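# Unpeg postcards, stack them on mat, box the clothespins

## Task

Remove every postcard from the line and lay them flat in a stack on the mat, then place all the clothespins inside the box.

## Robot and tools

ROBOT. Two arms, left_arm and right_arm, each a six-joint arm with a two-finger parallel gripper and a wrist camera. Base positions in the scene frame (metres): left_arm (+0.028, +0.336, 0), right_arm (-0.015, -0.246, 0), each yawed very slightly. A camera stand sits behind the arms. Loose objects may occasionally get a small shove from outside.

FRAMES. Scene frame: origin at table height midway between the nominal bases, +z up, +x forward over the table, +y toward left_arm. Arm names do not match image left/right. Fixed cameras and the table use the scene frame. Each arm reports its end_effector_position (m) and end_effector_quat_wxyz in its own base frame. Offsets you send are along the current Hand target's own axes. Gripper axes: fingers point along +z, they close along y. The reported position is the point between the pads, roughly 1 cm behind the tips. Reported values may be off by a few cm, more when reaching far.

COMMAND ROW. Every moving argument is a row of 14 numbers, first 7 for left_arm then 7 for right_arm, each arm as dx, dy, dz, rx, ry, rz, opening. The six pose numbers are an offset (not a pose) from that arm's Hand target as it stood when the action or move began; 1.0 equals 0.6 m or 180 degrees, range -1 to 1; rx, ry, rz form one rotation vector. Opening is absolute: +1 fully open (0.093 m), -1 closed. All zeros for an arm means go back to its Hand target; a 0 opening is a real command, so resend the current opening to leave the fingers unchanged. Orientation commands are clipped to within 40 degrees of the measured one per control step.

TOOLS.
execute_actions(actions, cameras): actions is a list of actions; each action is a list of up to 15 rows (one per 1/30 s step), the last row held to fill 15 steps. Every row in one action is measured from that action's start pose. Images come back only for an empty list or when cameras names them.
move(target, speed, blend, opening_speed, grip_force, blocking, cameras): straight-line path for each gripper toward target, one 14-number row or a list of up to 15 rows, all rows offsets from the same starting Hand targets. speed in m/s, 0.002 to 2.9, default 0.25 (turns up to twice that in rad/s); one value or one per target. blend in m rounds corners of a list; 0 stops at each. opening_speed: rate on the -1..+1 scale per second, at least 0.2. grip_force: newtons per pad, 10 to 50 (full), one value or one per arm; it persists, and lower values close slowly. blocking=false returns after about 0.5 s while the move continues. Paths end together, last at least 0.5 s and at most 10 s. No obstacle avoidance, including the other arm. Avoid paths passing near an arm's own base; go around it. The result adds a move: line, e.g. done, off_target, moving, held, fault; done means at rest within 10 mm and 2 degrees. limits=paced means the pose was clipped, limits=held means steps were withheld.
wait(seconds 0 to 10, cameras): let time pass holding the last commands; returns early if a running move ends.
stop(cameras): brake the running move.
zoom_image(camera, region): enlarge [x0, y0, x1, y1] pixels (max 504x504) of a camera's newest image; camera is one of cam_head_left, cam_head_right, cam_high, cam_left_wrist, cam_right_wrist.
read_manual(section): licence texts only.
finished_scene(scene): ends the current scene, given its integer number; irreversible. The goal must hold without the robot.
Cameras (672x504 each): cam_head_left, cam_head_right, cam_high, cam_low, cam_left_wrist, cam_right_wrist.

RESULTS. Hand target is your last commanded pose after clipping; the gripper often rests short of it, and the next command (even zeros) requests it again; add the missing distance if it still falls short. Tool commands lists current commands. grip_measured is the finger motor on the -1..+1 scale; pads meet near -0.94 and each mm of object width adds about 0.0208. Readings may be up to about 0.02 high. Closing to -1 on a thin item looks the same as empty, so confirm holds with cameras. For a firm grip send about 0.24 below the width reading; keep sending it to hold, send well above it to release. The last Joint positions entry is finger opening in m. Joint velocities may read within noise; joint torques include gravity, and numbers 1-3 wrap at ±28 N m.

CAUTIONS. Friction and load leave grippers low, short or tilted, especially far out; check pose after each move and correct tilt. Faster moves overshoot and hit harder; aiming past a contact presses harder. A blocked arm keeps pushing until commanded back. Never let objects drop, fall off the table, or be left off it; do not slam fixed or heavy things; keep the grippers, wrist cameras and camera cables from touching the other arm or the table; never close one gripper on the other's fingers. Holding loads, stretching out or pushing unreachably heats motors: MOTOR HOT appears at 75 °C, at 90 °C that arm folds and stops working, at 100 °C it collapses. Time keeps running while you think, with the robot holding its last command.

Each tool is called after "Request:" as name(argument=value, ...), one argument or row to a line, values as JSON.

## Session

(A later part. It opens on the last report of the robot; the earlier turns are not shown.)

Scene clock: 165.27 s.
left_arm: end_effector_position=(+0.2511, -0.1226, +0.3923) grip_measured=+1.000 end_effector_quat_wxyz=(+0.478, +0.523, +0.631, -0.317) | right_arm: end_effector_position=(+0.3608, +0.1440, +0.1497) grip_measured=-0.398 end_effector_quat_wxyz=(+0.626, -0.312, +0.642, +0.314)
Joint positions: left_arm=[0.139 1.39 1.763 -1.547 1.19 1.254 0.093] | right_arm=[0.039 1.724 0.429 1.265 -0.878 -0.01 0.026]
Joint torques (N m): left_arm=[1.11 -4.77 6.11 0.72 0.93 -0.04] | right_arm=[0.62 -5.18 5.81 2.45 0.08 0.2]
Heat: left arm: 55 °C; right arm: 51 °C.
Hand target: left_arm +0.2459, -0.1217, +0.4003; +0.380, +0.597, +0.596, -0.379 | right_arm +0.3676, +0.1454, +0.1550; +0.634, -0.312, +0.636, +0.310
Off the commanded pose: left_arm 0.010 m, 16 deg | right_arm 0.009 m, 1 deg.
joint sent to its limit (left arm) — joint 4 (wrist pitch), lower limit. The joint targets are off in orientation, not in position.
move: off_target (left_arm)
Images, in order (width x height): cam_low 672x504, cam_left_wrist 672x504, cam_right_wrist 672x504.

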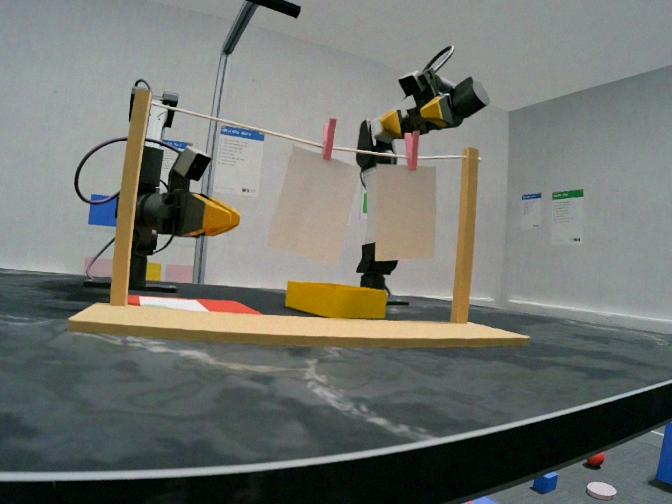

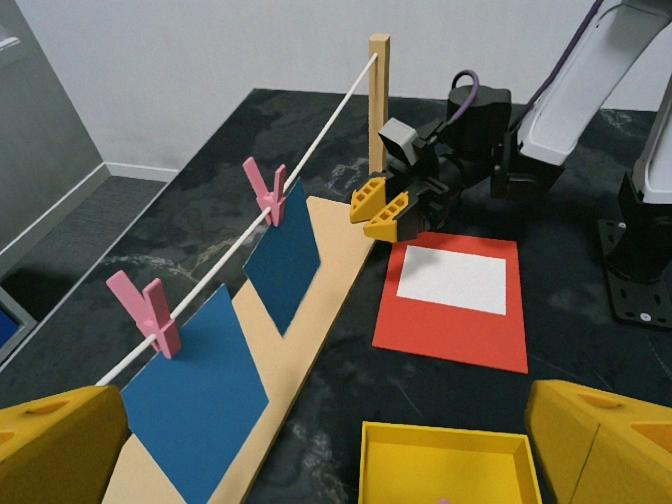

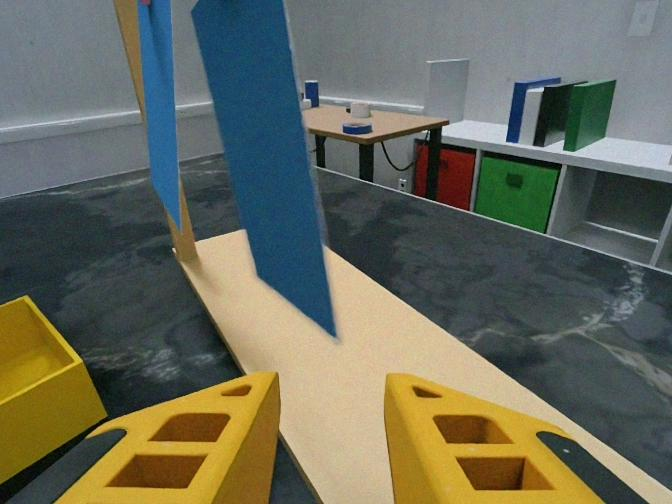

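Request:
move(
  target=[0,0,0,0,0,0,1,0.017,0,0.06,0,0,0,-0.4],
  speed=0.15,
  cameras=["cam_low","cam_right_wrist","cam_left_wrist"],
)

Scene clock: 167.37 s.
left_arm: end_effector_position=(+0.2511, -0.1226, +0.3923) grip_measured=+1.000 end_effector_quat_wxyz=(+0.478, +0.523, +0.631, -0.317) | right_arm: end_effector_position=(+0.3826, +0.1724, +0.1398) grip_measured=-0.398 end_effector_quat_wxyz=(+0.625, -0.314, +0.642, +0.314)
Joint positions: left_arm=[0.139 1.39 1.763 -1.547 1.19 1.254 0.093] | right_arm=[0.136 1.842 0.52 1.292 -0.784 -0.01 0.026]
Joint torques (N m): left_arm=[1.07 -4.7 5.96 0.69 0.89 -0.07] | right_arm=[0.43 -6.15 5.78 2.49 0.07 0.2]
Heat: left arm: 55 °C; right arm: 51 °C.
Hand target: left_arm +0.2459, -0.1217, +0.4003; +0.380, +0.597, +0.596, -0.379 | right_arm +0.3897, +0.1738, +0.1447; +0.634, -0.312, +0.636, +0.310
Off the commanded pose: left_arm 0.010 m, 16 deg | right_arm 0.009 m, 1 deg.
joint sent to its limit (left arm) — joint 4 (wrist pitch), lower limit. The joint targets are off in orientation, not in position.
move: off_target (left_arm)
Images, in order (width x height): cam_low 672x504, cam_left_wrist 672x504, cam_right_wrist 672x504.

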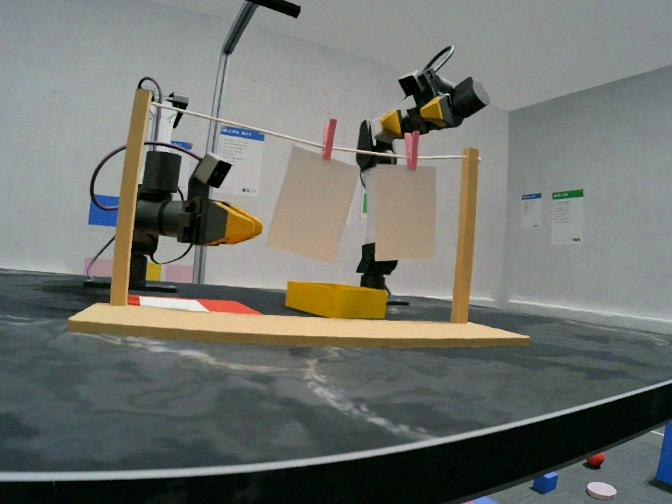

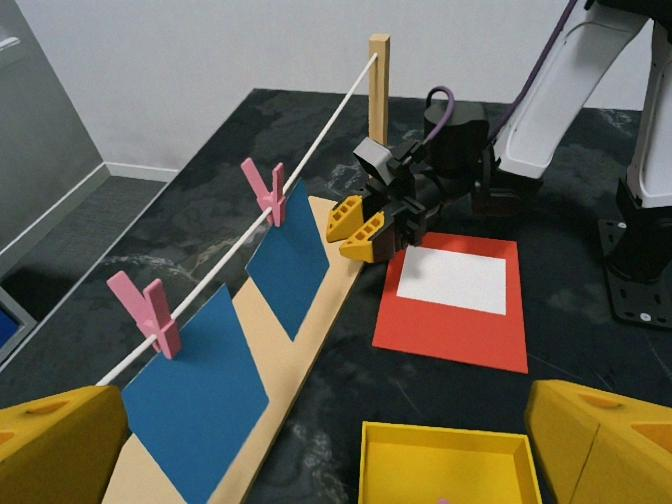

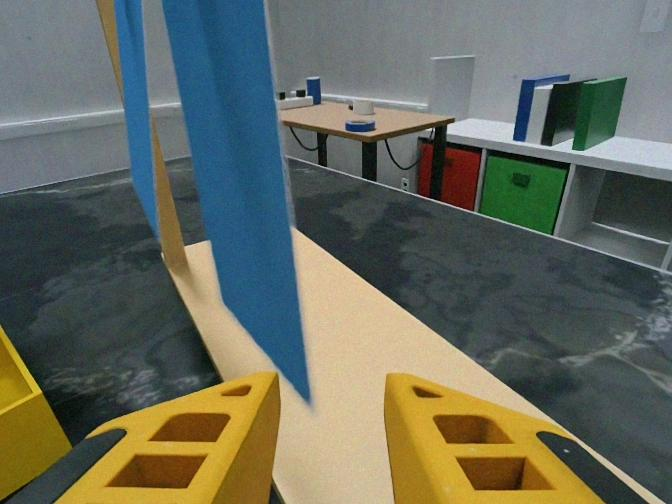

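Request:
move(
  target=[0,0,0,0,0,0,1,-0.012,0.016,0.07,0,0,0,-0.4],
  speed=0.15,
  cameras=["cam_low","cam_right_wrist","cam_left_wrist"],
)

Scene clock: 169.00 s.
left_arm: end_effector_position=(+0.2511, -0.1226, +0.3923) grip_measured=+1.000 end_effector_quat_wxyz=(+0.478, +0.523, +0.631, -0.317) | right_arm: end_effector_position=(+0.4009, +0.2112, +0.1506) grip_measured=-0.398 end_effector_quat_wxyz=(+0.632, -0.317, +0.635, +0.312)
Joint positions: left_arm=[0.139 1.39 1.763 -1.547 1.19 1.254 0.093] | right_arm=[0.252 1.877 0.632 1.238 -0.669 -0.009 0.026]
Joint torques (N m): left_arm=[1.16 -4.82 6.04 0.69 0.9 -0.04] | right_arm=[0.29 -6.84 6.23 2.28 0.12 0.2]
Heat: left arm: 54 °C; right arm: 51 °C.
Hand target: left_arm +0.2459, -0.1217, +0.4003; +0.380, +0.597, +0.596, -0.379 | right_arm +0.4079, +0.2129, +0.1518; +0.634, -0.312, +0.636, +0.310
Off the commanded pose: left_arm 0.010 m, 16 deg | right_arm 0.007 m, 1 deg.
joint sent to its limit (left arm) — joint 4 (wrist pitch), lower limit. The joint targets are off in orientation, not in position.
move: off_target (left_arm)
Images, in order (width x height): cam_low 672x504, cam_left_wrist 672x504, cam_right_wrist 672x504.

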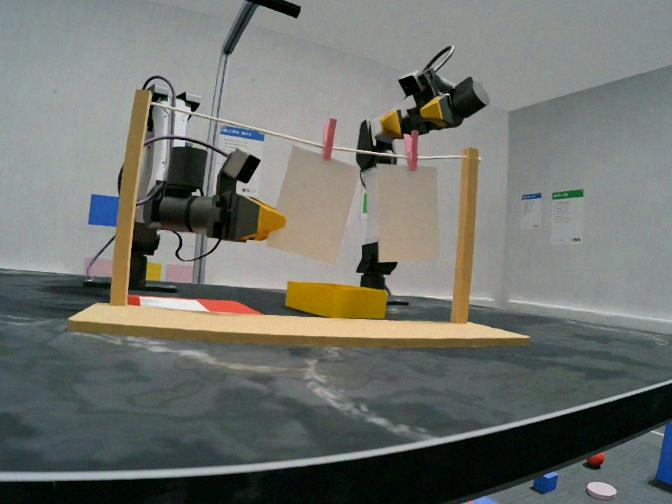

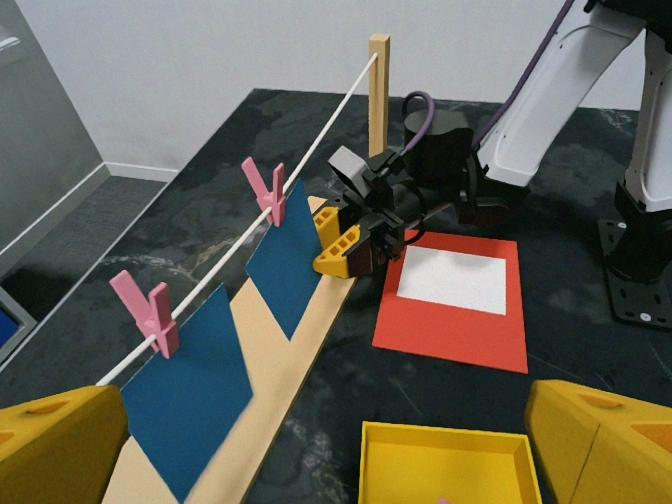

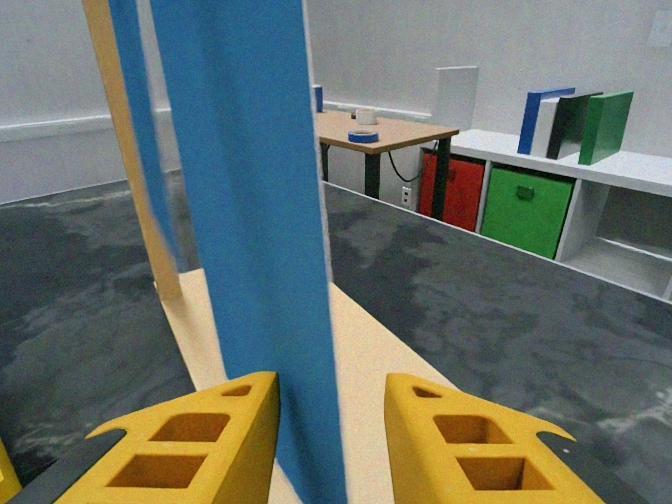

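Request:
move(
  target=[0,0,0,0,0,0,1,0,0,0,0,0,0,-0.96],
  grip_force=[50,15],
  cameras=["cam_low","cam_right_wrist","cam_left_wrist"],
)

Scene clock: 173.00 s.
left_arm: end_effector_position=(+0.2511, -0.1226, +0.3923) grip_measured=+1.000 end_effector_quat_wxyz=(+0.478, +0.523, +0.631, -0.317) | right_arm: end_effector_position=(+0.4009, +0.2112, +0.1507) grip_measured=-0.954 end_effector_quat_wxyz=(+0.632, -0.317, +0.635, +0.312)
Joint positions: left_arm=[0.139 1.39 1.763 -1.547 1.19 1.254 0.093] | right_arm=[0.252 1.877 0.632 1.238 -0.669 -0.009 0]
Joint torques (N m): left_arm=[0.98 -4.93 6.17 0.68 0.95 -0.1] | right_arm=[0.32 -6.82 6.22 2.31 0.11 0.2]
Heat: left arm: 53 °C; right arm: 51 °C.
Hand target: left_arm +0.2459, -0.1217, +0.4003; +0.380, +0.597, +0.596, -0.379 | right_arm +0.4079, +0.2129, +0.1518; +0.634, -0.313, +0.636, +0.310
Off the commanded pose: left_arm 0.010 m, 16 deg | right_arm 0.007 m, 1 deg.
joint sent to its limit (left arm) — joint 4 (wrist pitch), lower limit. The joint targets are off in orientation, not in position.
grip_force (N): 50, 15
move: off_target (left_arm)
Images, in order (width x height): cam_low 672x504, cam_left_wrist 672x504, cam_right_wrist 672x504.

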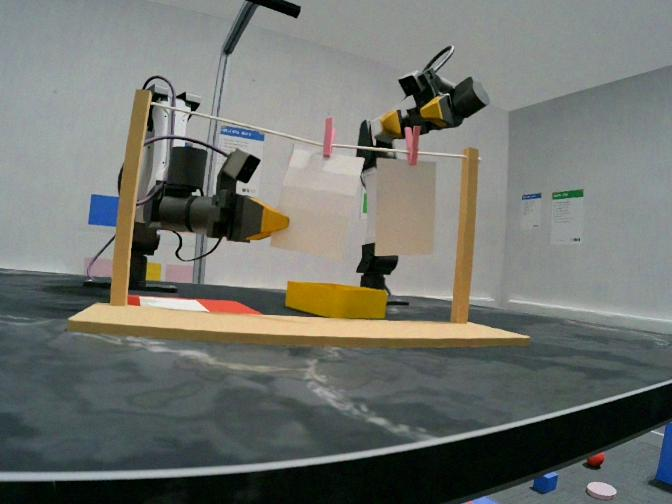

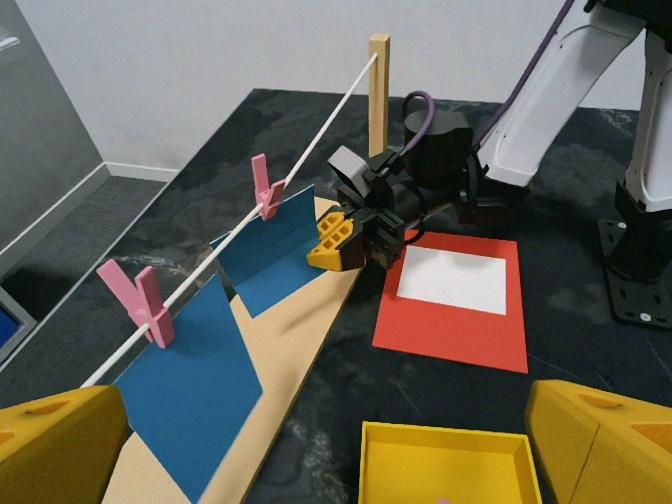

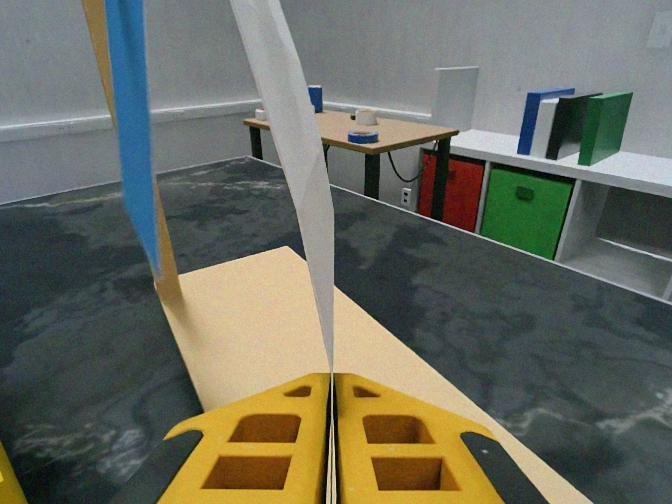

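Request:
move(
  target=[0,0,0,0,0,0,1,0,0.031,0.0075,-0.155,0,0,-0.96],
  speed=0.15,
  cameras=["cam_low","cam_right_wrist","cam_left_wrist","cam_head_right"],
)

Scene clock: 176.67 s.
left_arm: end_effector_position=(+0.2511, -0.1226, +0.3923) grip_measured=+1.000 end_effector_quat_wxyz=(+0.478, +0.523, +0.631, -0.317) | right_arm: end_effector_position=(+0.3916, +0.2270, +0.1520) grip_measured=-0.954 end_effector_quat_wxyz=(+0.544, -0.453, +0.544, +0.451)
Joint positions: left_arm=[0.139 1.39 1.763 -1.547 1.19 1.254 0.093] | right_arm=[0.169 2.024 0.882 1.135 -1.218 -0.009 0]
Joint torques (N m): left_arm=[0.87 -4.93 6.02 0.69 0.89 -0.08] | right_arm=[-0.2 -8.24 6.61 1.8 -0.14 0.15]
Heat: left arm: 53 °C; right arm: 51 °C.
Hand target: left_arm +0.2459, -0.1217, +0.4003; +0.380, +0.597, +0.596, -0.379 | right_arm +0.3960, +0.2278, +0.1517; +0.540, -0.456, +0.542, +0.454
Off the commanded pose: left_arm 0.010 m, 16 deg | right_arm 0.004 m, 1 deg.
joint sent to its limit (left arm) — joint 4 (wrist pitch), lower limit. The joint targets are off in orientation, not in position.
grip_force (N): 50, 15
move: off_target (left_arm)
Images, in order (width x height): cam_head_right 672x504, cam_low 672x504, cam_left_wrist 672x504, cam_right_wrist 672x504.

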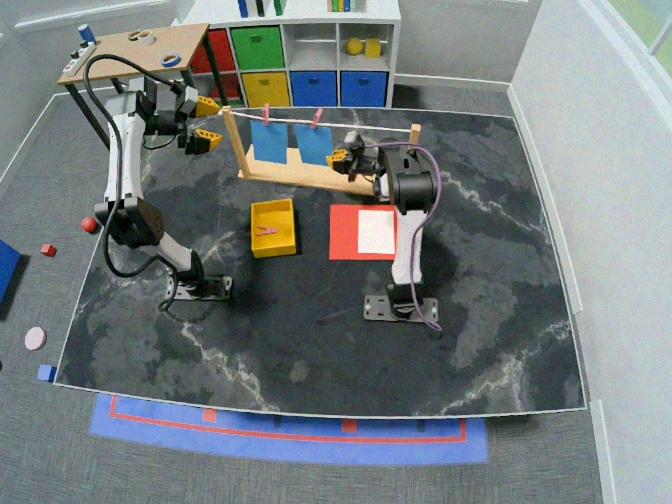

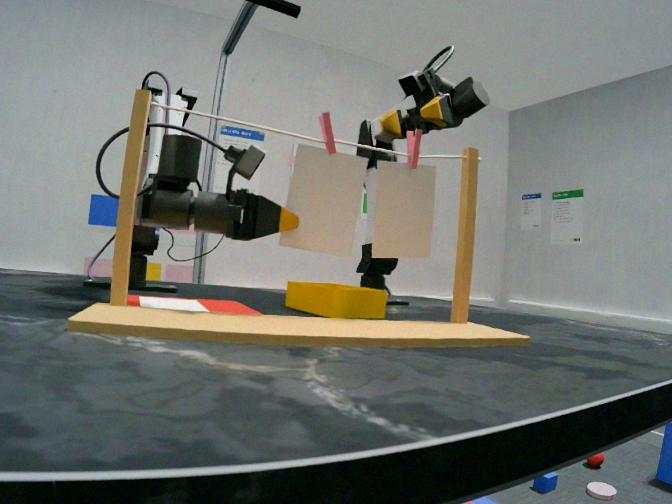

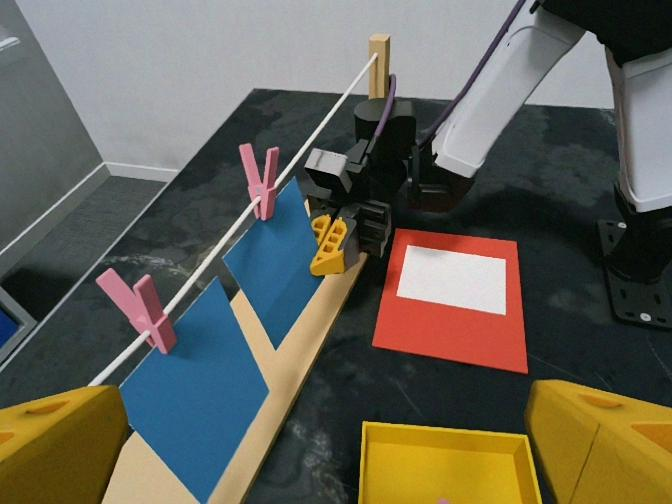

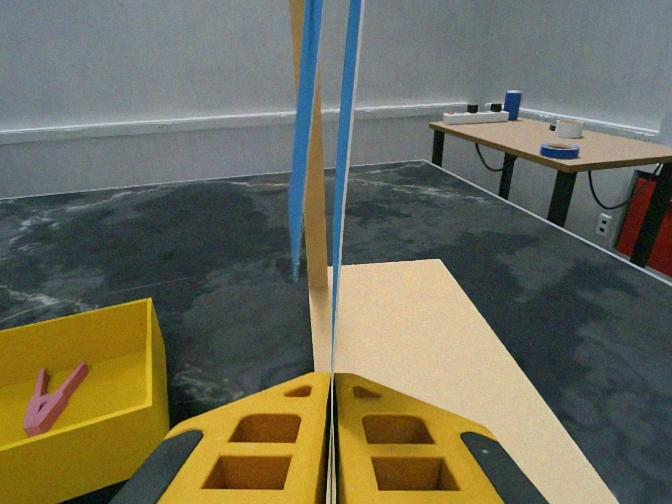

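Request:
move(
  target=[-0.063,0.21,0.246,0,0.055,0,1,0,0,0,0,0,0,-0.96],
  speed=0.2,
  cameras=["cam_low","cam_left_wrist","cam_head_right"],
)

Scene clock: 180.73 s.
left_arm: end_effector_position=(+0.3699, -0.2717, +0.3757) grip_measured=+1.000 end_effector_quat_wxyz=(+0.379, +0.605, +0.620, -0.326) | right_arm: end_effector_position=(+0.3915, +0.2271, +0.1519) grip_measured=-0.954 end_effector_quat_wxyz=(+0.543, -0.453, +0.544, +0.451)
Joint positions: left_arm=[-0.34 2.159 2.754 -1.544 0.908 0.894 0.093] | right_arm=[0.169 2.024 0.882 1.135 -1.218 -0.009 0]
Joint torques (N m): left_arm=[0.17 -8.92 6.02 1.16 0.5 -0.09] | right_arm=[-0.27 -8.23 6.63 1.83 -0.14 0.14]
Heat: left arm: 52 °C; right arm: 51 °C.
Hand target: left_arm +0.3719, -0.2714, +0.3722; +0.327, +0.627, +0.627, -0.326 | right_arm +0.3960, +0.2278, +0.1518; +0.541, -0.456, +0.542, +0.454
Off the commanded pose: left_arm 0.004 m, 7 deg | right_arm 0.005 m, 1 deg.
joint sent to its limit (left arm) — joint 4 (wrist pitch), lower limit. The joint targets are off in orientation, not in position.
grip_force (N): 50, 15
move: off_target (left_arm)
Images, in order (width x height): cam_head_right 672x504, cam_low 672x504, cam_left_wrist 672x504.

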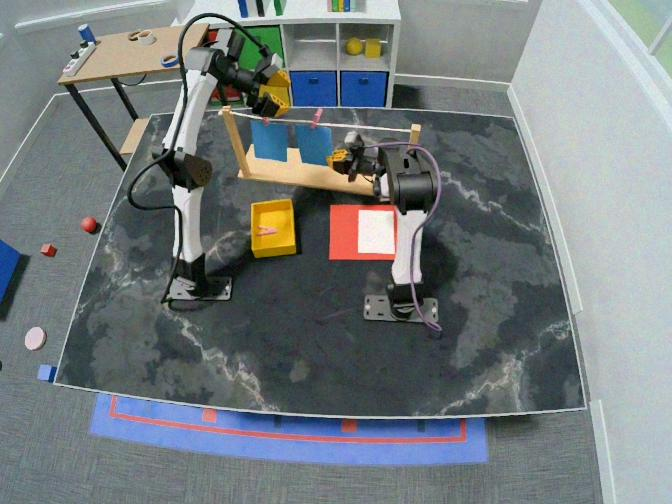

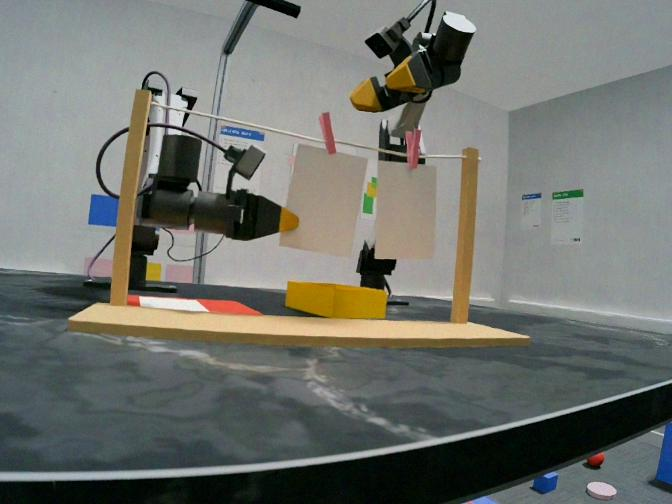

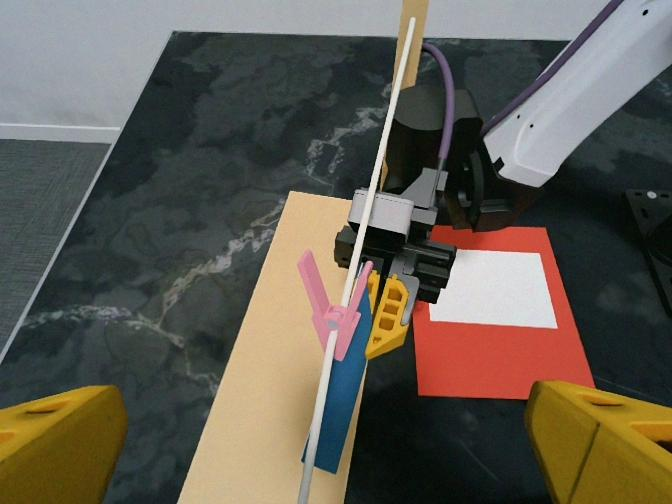

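Request:
move(
  target=[0.0145,0.007,0.151,0,0,0,1,0,0,0,0,0,0,-0.96],
  speed=0.12,
  cameras=["cam_low","cam_left_wrist"],
)

Scene clock: 183.50 s.
left_arm: end_effector_position=(+0.3692, -0.3372, +0.3225) grip_measured=+1.000 end_effector_quat_wxyz=(+0.330, +0.628, +0.622, -0.331) | right_arm: end_effector_position=(+0.3915, +0.2271, +0.1519) grip_measured=-0.954 end_effector_quat_wxyz=(+0.543, -0.453, +0.544, +0.451)
Joint positions: left_arm=[-0.491 2.207 2.616 -1.379 0.819 0.822 0.093] | right_arm=[0.169 2.024 0.882 1.135 -1.218 -0.009 0]
Joint torques (N m): left_arm=[0.27 -9.61 4.96 1.46 0.4 -0.11] | right_arm=[-0.25 -8.23 6.6 1.84 -0.15 0.15]
Heat: left arm: 53 °C; right arm: 50 °C.
Hand target: left_arm +0.3762, -0.3407, +0.3131; +0.327, +0.627, +0.627, -0.326 | right_arm +0.3960, +0.2278, +0.1518; +0.541, -0.456, +0.542, +0.454
Off the commanded pose: left_arm 0.012 m, 1 deg | right_arm 0.005 m, 1 deg.
grip_force (N): 50, 15
move: off_target (left_arm)
Images, in order (width x height): cam_low 672x504, cam_left_wrist 672x504.

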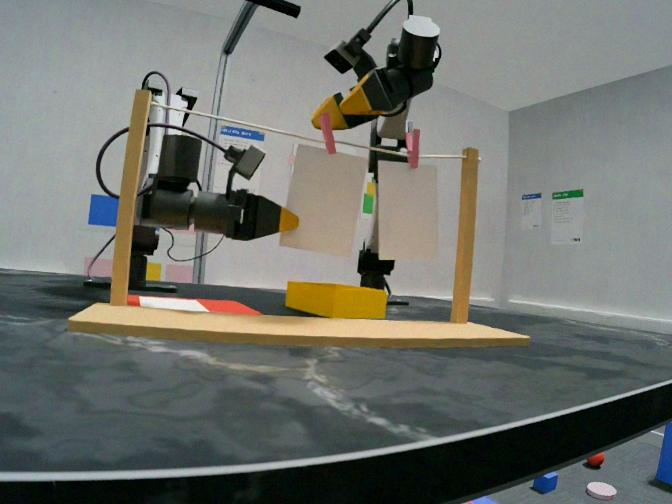

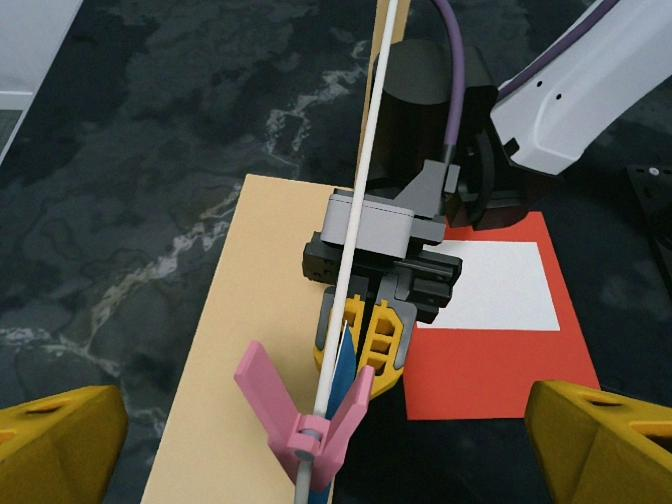

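Request:
move(
  target=[-0.009,0.013,0.015,0,0,0,1,0,0,0,0,0,0,-0.96],
  speed=0.1,
  cameras=["cam_left_wrist"],
)

Scene clock: 186.10 s.
left_arm: end_effector_position=(+0.3822, -0.3485, +0.3204) grip_measured=+1.000 end_effector_quat_wxyz=(+0.340, +0.626, +0.620, -0.328) | right_arm: end_effector_position=(+0.3915, +0.2271, +0.1519) grip_measured=-0.954 end_effector_quat_wxyz=(+0.543, -0.453, +0.544, +0.451)
Joint positions: left_arm=[-0.501 2.315 2.789 -1.407 0.811 0.797 0.093] | right_arm=[0.169 2.024 0.882 1.135 -1.218 -0.009 0]
Joint torques (N m): left_arm=[-0.14 -9.69 6.8 1.14 0.4 -0.12] | right_arm=[-0.21 -8.23 6.6 1.83 -0.16 0.15]
Heat: left arm: 53 °C; right arm: 50 °C.
Hand target: left_arm +0.3840, -0.3512, +0.3123; +0.327, +0.627, +0.627, -0.326 | right_arm +0.3960, +0.2278, +0.1518; +0.541, -0.456, +0.542, +0.454
Off the commanded pose: left_arm 0.009 m, 2 deg | right_arm 0.005 m, 1 deg.
grip_force (N): 50, 15
move: done
Images, in order (width x height): cam_left_wrist 672x504.

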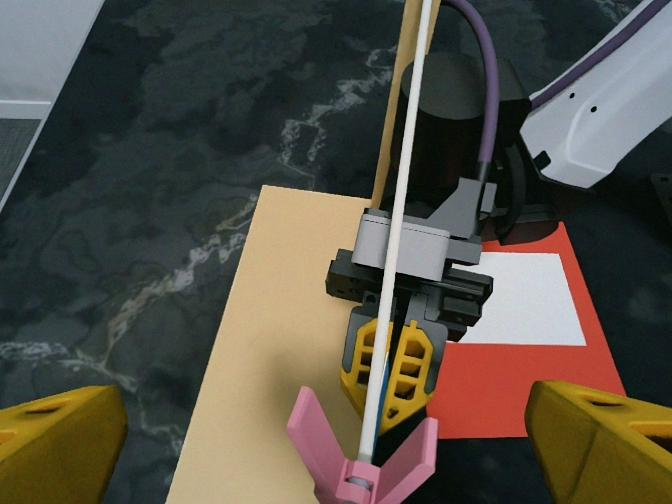

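Request:
move(
  target=[0,0,0,0,0,0,-1,0,0,0,0,0,0,-0.96],
  grip_force=[45,15],
  cameras=["cam_left_wrist","cam_low"],
)

Scene clock: 190.50 s.
left_arm: end_effector_position=(+0.3817, -0.3483, +0.3207) grip_measured=-0.700 end_effector_quat_wxyz=(+0.339, +0.626, +0.621, -0.328) | right_arm: end_effector_position=(+0.3913, +0.2271, +0.1510) grip_measured=-0.954 end_effector_quat_wxyz=(+0.541, -0.452, +0.546, +0.453)
Joint positions: left_arm=[-0.501 2.323 2.809 -1.42 0.811 0.797 0.012] | right_arm=[0.169 2.024 0.882 1.128 -1.22 -0.009 0]
Joint torques (N m): left_arm=[-0.17 -9.55 6.5 1.2 0.41 -0.1] | right_arm=[-0.25 -8.23 6.63 1.9 -0.14 0.14]
Heat: left arm: 54 °C; right arm: 50 °C.
Hand target: left_arm +0.3839, -0.3512, +0.3124; +0.327, +0.627, +0.627, -0.326 | right_arm +0.3960, +0.2278, +0.1517; +0.540, -0.456, +0.542, +0.454
Off the commanded pose: left_arm 0.009 m, 2 deg | right_arm 0.005 m, 1 deg.
grip_force (N): 45, 15
move: done
Images, in order (width x height): cam_low 672x504, cam_left_wrist 672x504.

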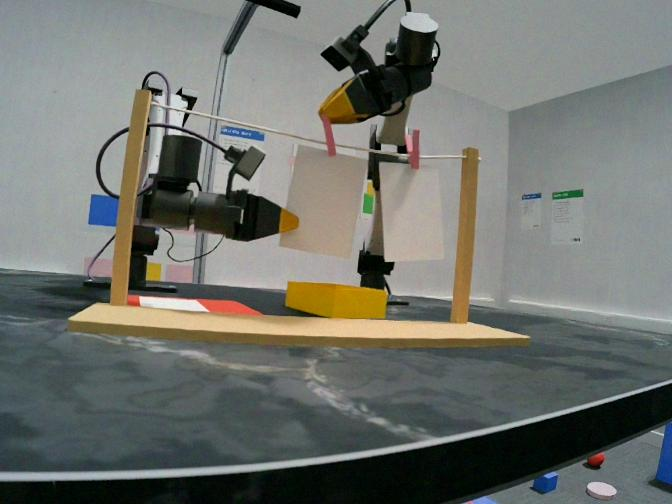

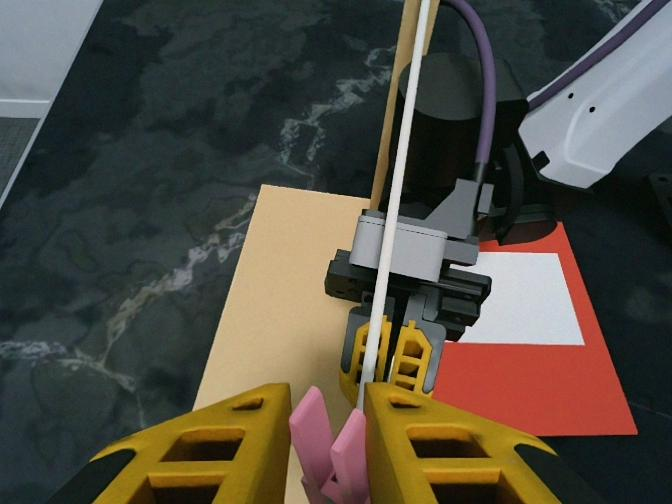

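Request:
move(
  target=[0,0,0,0,0,0,-1,0.075,0,0,0,0,0,-0.96],
  speed=0.08,
  grip_force=[50,30],
  cameras=["cam_left_wrist","cam_low"],
)

Scene clock: 192.47 s.
left_arm: end_effector_position=(+0.3817, -0.3483, +0.3207) grip_measured=-0.732 end_effector_quat_wxyz=(+0.339, +0.626, +0.621, -0.328) | right_arm: end_effector_position=(+0.3939, +0.2276, +0.1075) grip_measured=-0.954 end_effector_quat_wxyz=(+0.540, -0.453, +0.547, +0.452)
Joint positions: left_arm=[-0.501 2.323 2.809 -1.42 0.811 0.797 0.01] | right_arm=[0.169 2.178 0.882 1.271 -1.221 -0.018 0]
Joint torques (N m): left_arm=[-0.13 -9.68 6.58 1.18 0.4 -0.06] | right_arm=[-0.29 -8.76 5.01 2.09 -0.15 0.2]
Heat: left arm: 54 °C; right arm: 50 °C.
Hand target: left_arm +0.3839, -0.3512, +0.3124; +0.327, +0.627, +0.627, -0.326 | right_arm +0.3960, +0.2277, +0.1066; +0.540, -0.456, +0.542, +0.454
Off the commanded pose: left_arm 0.009 m, 2 deg | right_arm 0.002 m, 1 deg.
grip_force (N): 50, 30
move: done
Images, in order (width x height): cam_low 672x504, cam_left_wrist 672x504.

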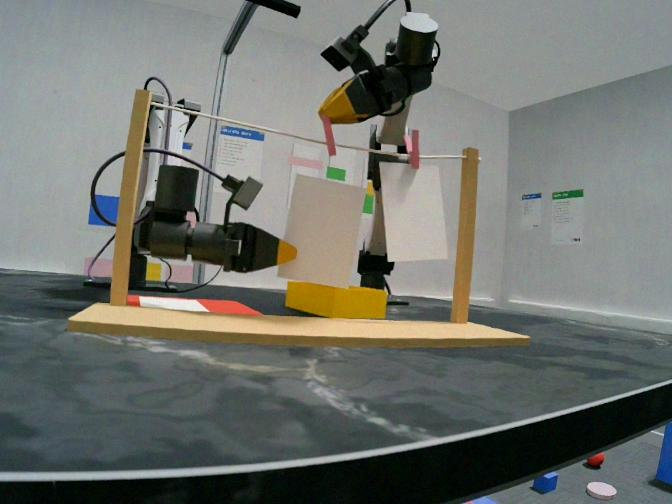

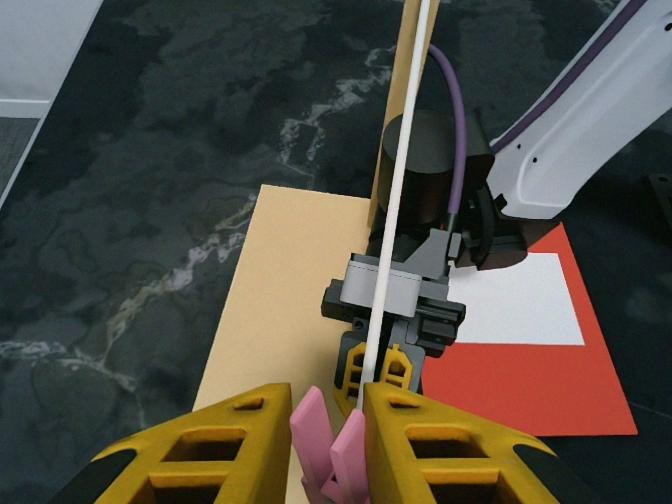

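Request:
move(
  target=[
    [-0.096,0,-0.067,0,0,0,-1,-0.05,0.18,-0.1325,0,0,0,-0.96],
    [-0.096,0,-0.067,0,0,0,-1,-0.105,0.12,-0.384,0.0445,0.25,-0.432,-0.96],
  ],
  speed=[0.1,0.2],
  blend=[0.01,0],
  cameras=["cam_left_wrist","cam_low","cam_head_right","cam_right_wrist"],
)

Scene clock: 202.43 s.
left_arm: end_effector_position=(+0.3927, -0.3542, +0.3493) grip_measured=-0.733 end_effector_quat_wxyz=(+0.373, +0.578, +0.640, -0.343) | right_arm: end_effector_position=(+0.2874, +0.0143, +0.1728) grip_measured=-0.954 end_effector_quat_wxyz=(-0.522, +0.719, -0.387, +0.245)
Joint positions: left_arm=[-0.501 2.315 2.845 -1.313 0.81 0.616 0.01] | right_arm=[-0.466 0.994 0.514 -0.189 -1.001 -2.102 0]
Joint torques (N m): left_arm=[0.17 -16.49 6.38 1.72 0.39 -0.05] | right_arm=[-0.75 -2.47 5.05 1.96 -0.4 0.17]
Heat: left arm: 58 °C; right arm: 49 °C.
Hand target: left_arm +0.3839, -0.3512, +0.3826; +0.327, +0.627, +0.627, -0.326 | right_arm +0.2854, +0.0133, +0.1706; -0.496, +0.779, -0.324, +0.205
Off the commanded pose: left_arm 0.035 m, 8 deg | right_arm 0.003 m, 11 deg.
elbow stopped short (left arm): the move would have taken joint 3 (elbow) straighter than the controller allows.
joint sent to its limit (right arm) — joint 6 (wrist roll), lower limit. The joint targets are off in orientation, not in position.
grip_force (N): 50, 30
move: off_target (left_arm, right_arm)
Images, in order (width x height): cam_head_right 672x504, cam_low 672x504, cam_left_wrist 672x504, cam_right_wrist 672x504.

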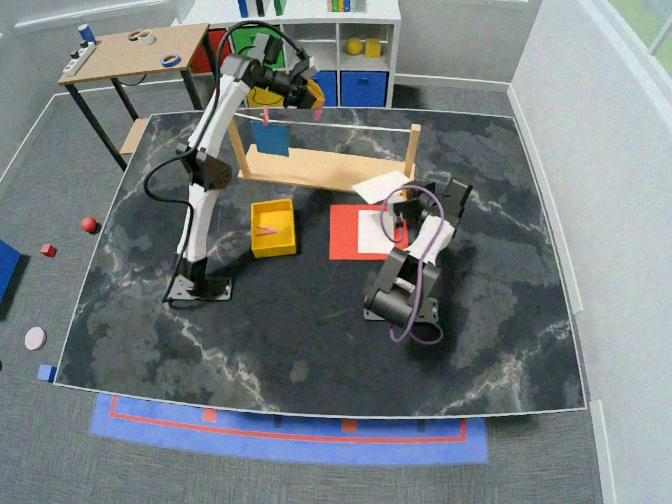

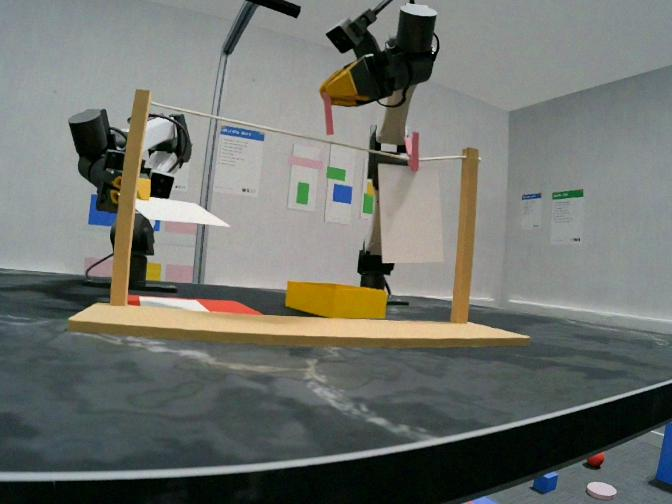

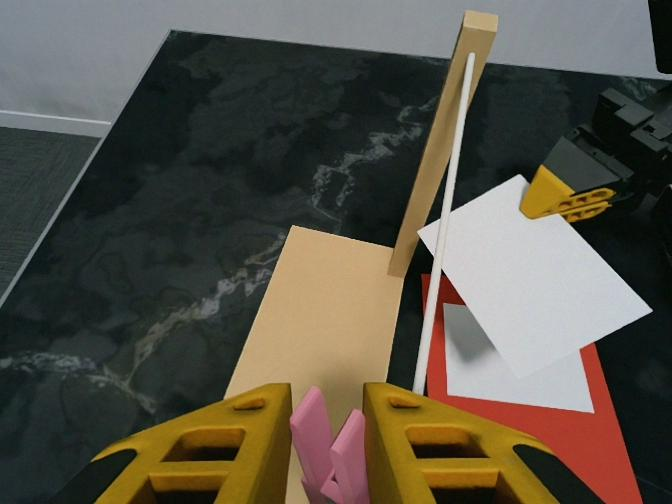

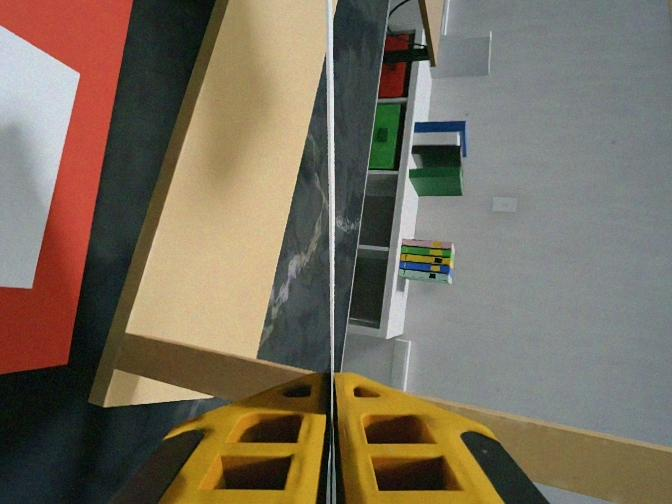

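Request:
move(
  target=[0.016,-0.19,-0.072,0,0,0,-1,-0.019,0.201,0.062,0,0,0,-0.96],
  speed=0.15,
  cameras=["cam_low","cam_head_right","cam_right_wrist"],
)

Scene clock: 207.30 s.
left_arm: end_effector_position=(+0.2788, -0.3163, +0.3924) grip_measured=-0.733 end_effector_quat_wxyz=(+0.321, +0.624, +0.630, -0.334) | right_arm: end_effector_position=(+0.2686, +0.0081, +0.0475) grip_measured=-0.954 end_effector_quat_wxyz=(-0.520, +0.707, -0.401, +0.265)
Joint positions: left_arm=[-0.565 1.972 2.591 -1.544 0.775 0.725 0.01] | right_arm=[-0.533 1.474 0.089 0.73 -1.018 -2.106 0]
Joint torques (N m): left_arm=[0.02 -12.01 3.59 1.24 0.4 0.04] | right_arm=[-0.8 -2.22 2.52 1.93 -0.49 0.21]
Heat: left arm: 60 °C; right arm: 49 °C.
Hand target: left_arm +0.2700, -0.3103, +0.3993; +0.327, +0.627, +0.627, -0.326 | right_arm +0.2648, +0.0091, +0.0455; -0.496, +0.779, -0.324, +0.205
Off the commanded pose: left_arm 0.013 m, 1 deg | right_arm 0.004 m, 14 deg.
joint sent to its limit (right arm) — joint 6 (wrist roll), lower limit. The joint targets are off in orientation, not in position.
grip_force (N): 50, 30
move: off_target (left_arm, right_arm)
Images, in order (width x height): cam_head_right 672x504, cam_low 672x504, cam_right_wrist 672x504.

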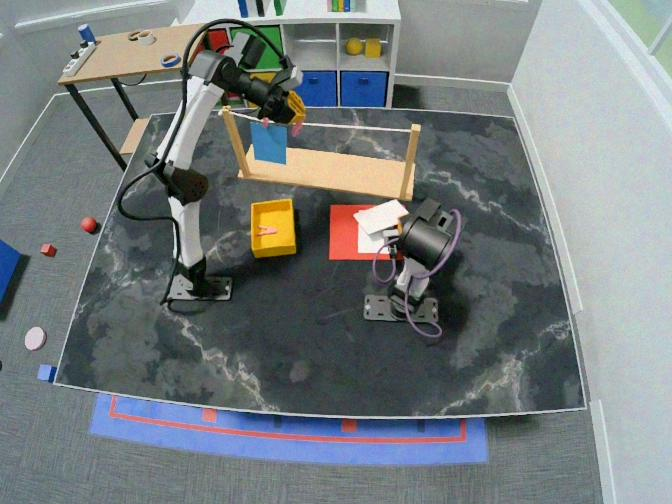

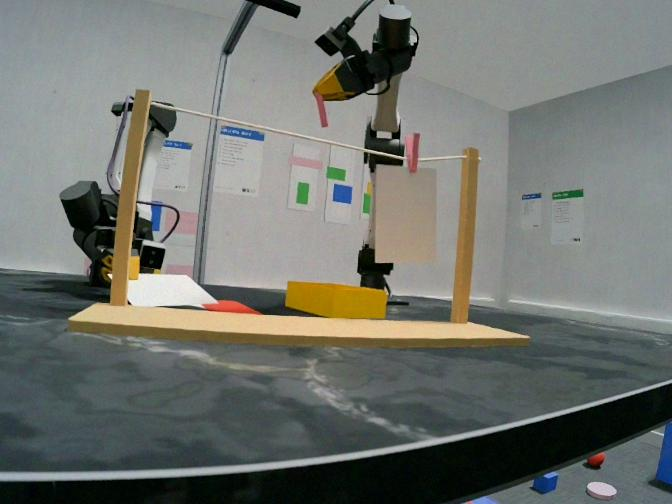

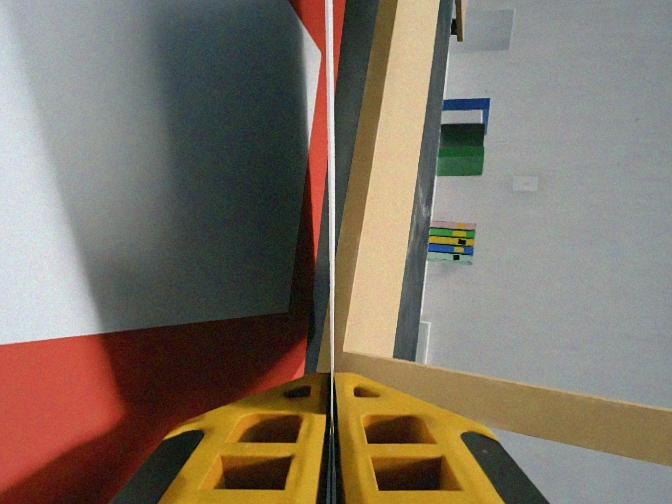

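Request:
move(
  target=[
    [0,0,0,0,0,0,-1,-0.015,0.034,-0.001,0,0,0,-0.96],
    [0,0,0,0,0,0,-1,-0.015,0.034,-0.001,0,0,0,-0.7],
    [0.299,-0.133,0.097,0,0,0,-1,-0.038,0.05,-0.166,0,0,0,-0.7],
  ],
  speed=[0.1,0.1,0.2],
  cameras=["cam_low","cam_head_right","cam_right_wrist","cam_left_wrist"],
)

Scene clock: 213.20 s.
left_arm: end_effector_position=(+0.1900, -0.2568, +0.2158) grip_measured=-0.733 end_effector_quat_wxyz=(+0.315, +0.629, +0.630, -0.328) | right_arm: end_effector_position=(+0.2136, -0.0482, +0.0533) grip_measured=-0.702 end_effector_quat_wxyz=(+0.631, -0.578, +0.400, -0.328)
Joint positions: left_arm=[-0.559 1.233 1.042 -0.763 0.769 0.754 0.01] | right_arm=[-1.099 2.14 0.012 1.478 -1.59 -2.095 0.011]
Joint torques (N m): left_arm=[1.06 -5.96 4.88 1.56 0.58 -0.06] | right_arm=[-2.77 0.69 -0.64 2.35 -0.35 0.1]
Heat: left arm: 60 °C; right arm: 48 °C.
Hand target: left_arm +0.1903, -0.2552, +0.2190; +0.327, +0.627, +0.627, -0.326 | right_arm +0.1759, -0.0475, +0.0607; +0.496, -0.779, +0.324, -0.205
Off the commanded pose: left_arm 0.003 m, 1 deg | right_arm 0.038 m, 32 deg.
joint read past its limit (right arm) — joint 3 (elbow), lower limit, where the elbow is as bent as it goes; joint 5 (wrist yaw), lower limit.
joint sent to its limit (right arm) — joint 3 (elbow), lower limit, where the elbow is as bent as it goes; joint 5 (wrist yaw), lower limit; joint 6 (wrist roll), lower limit. The joint targets are off in position and orientation.
grip_force (N): 50, 30
move: off_target (right_arm); target 2's new opening was sent with right_arm's hand 0.009 m and 16 deg from that target
Images, in order (width x height): cam_head_right 672x504, cam_low 672x504, cam_left_wrist 672x504, cam_right_wrist 672x504.

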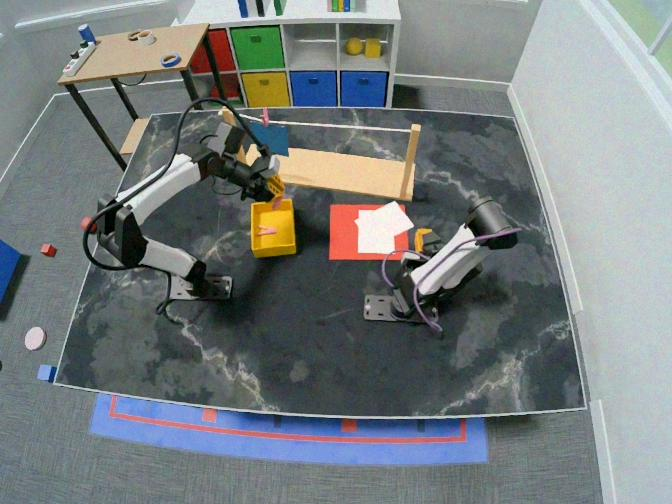

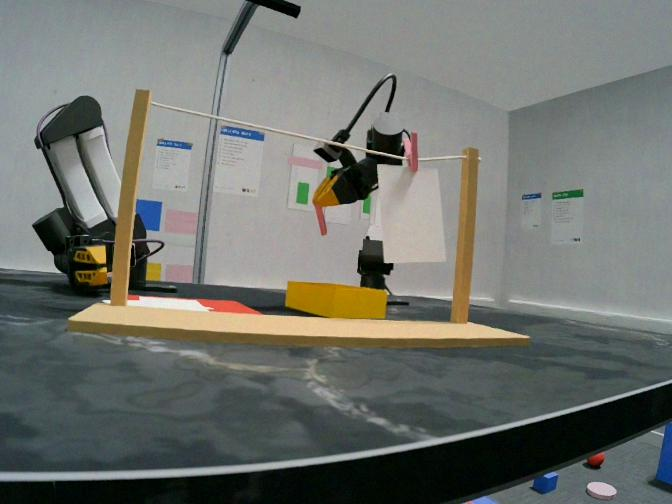

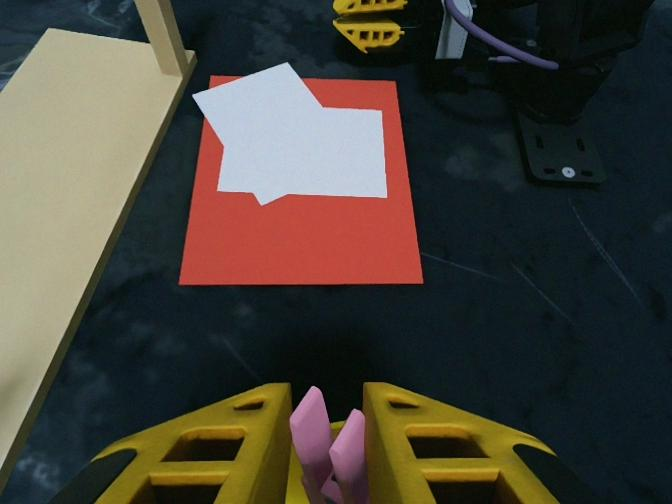

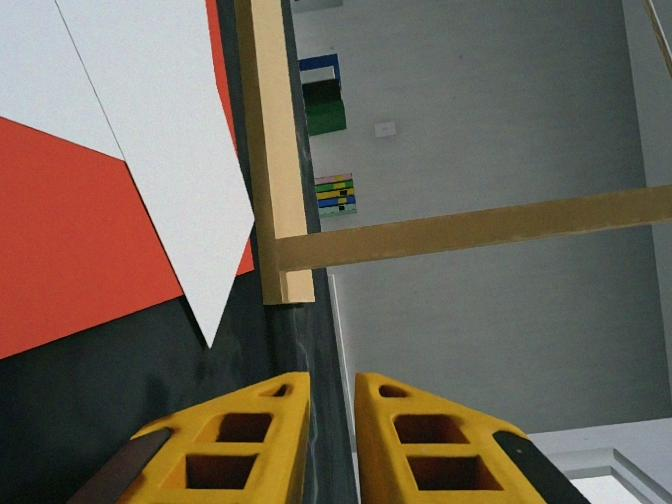

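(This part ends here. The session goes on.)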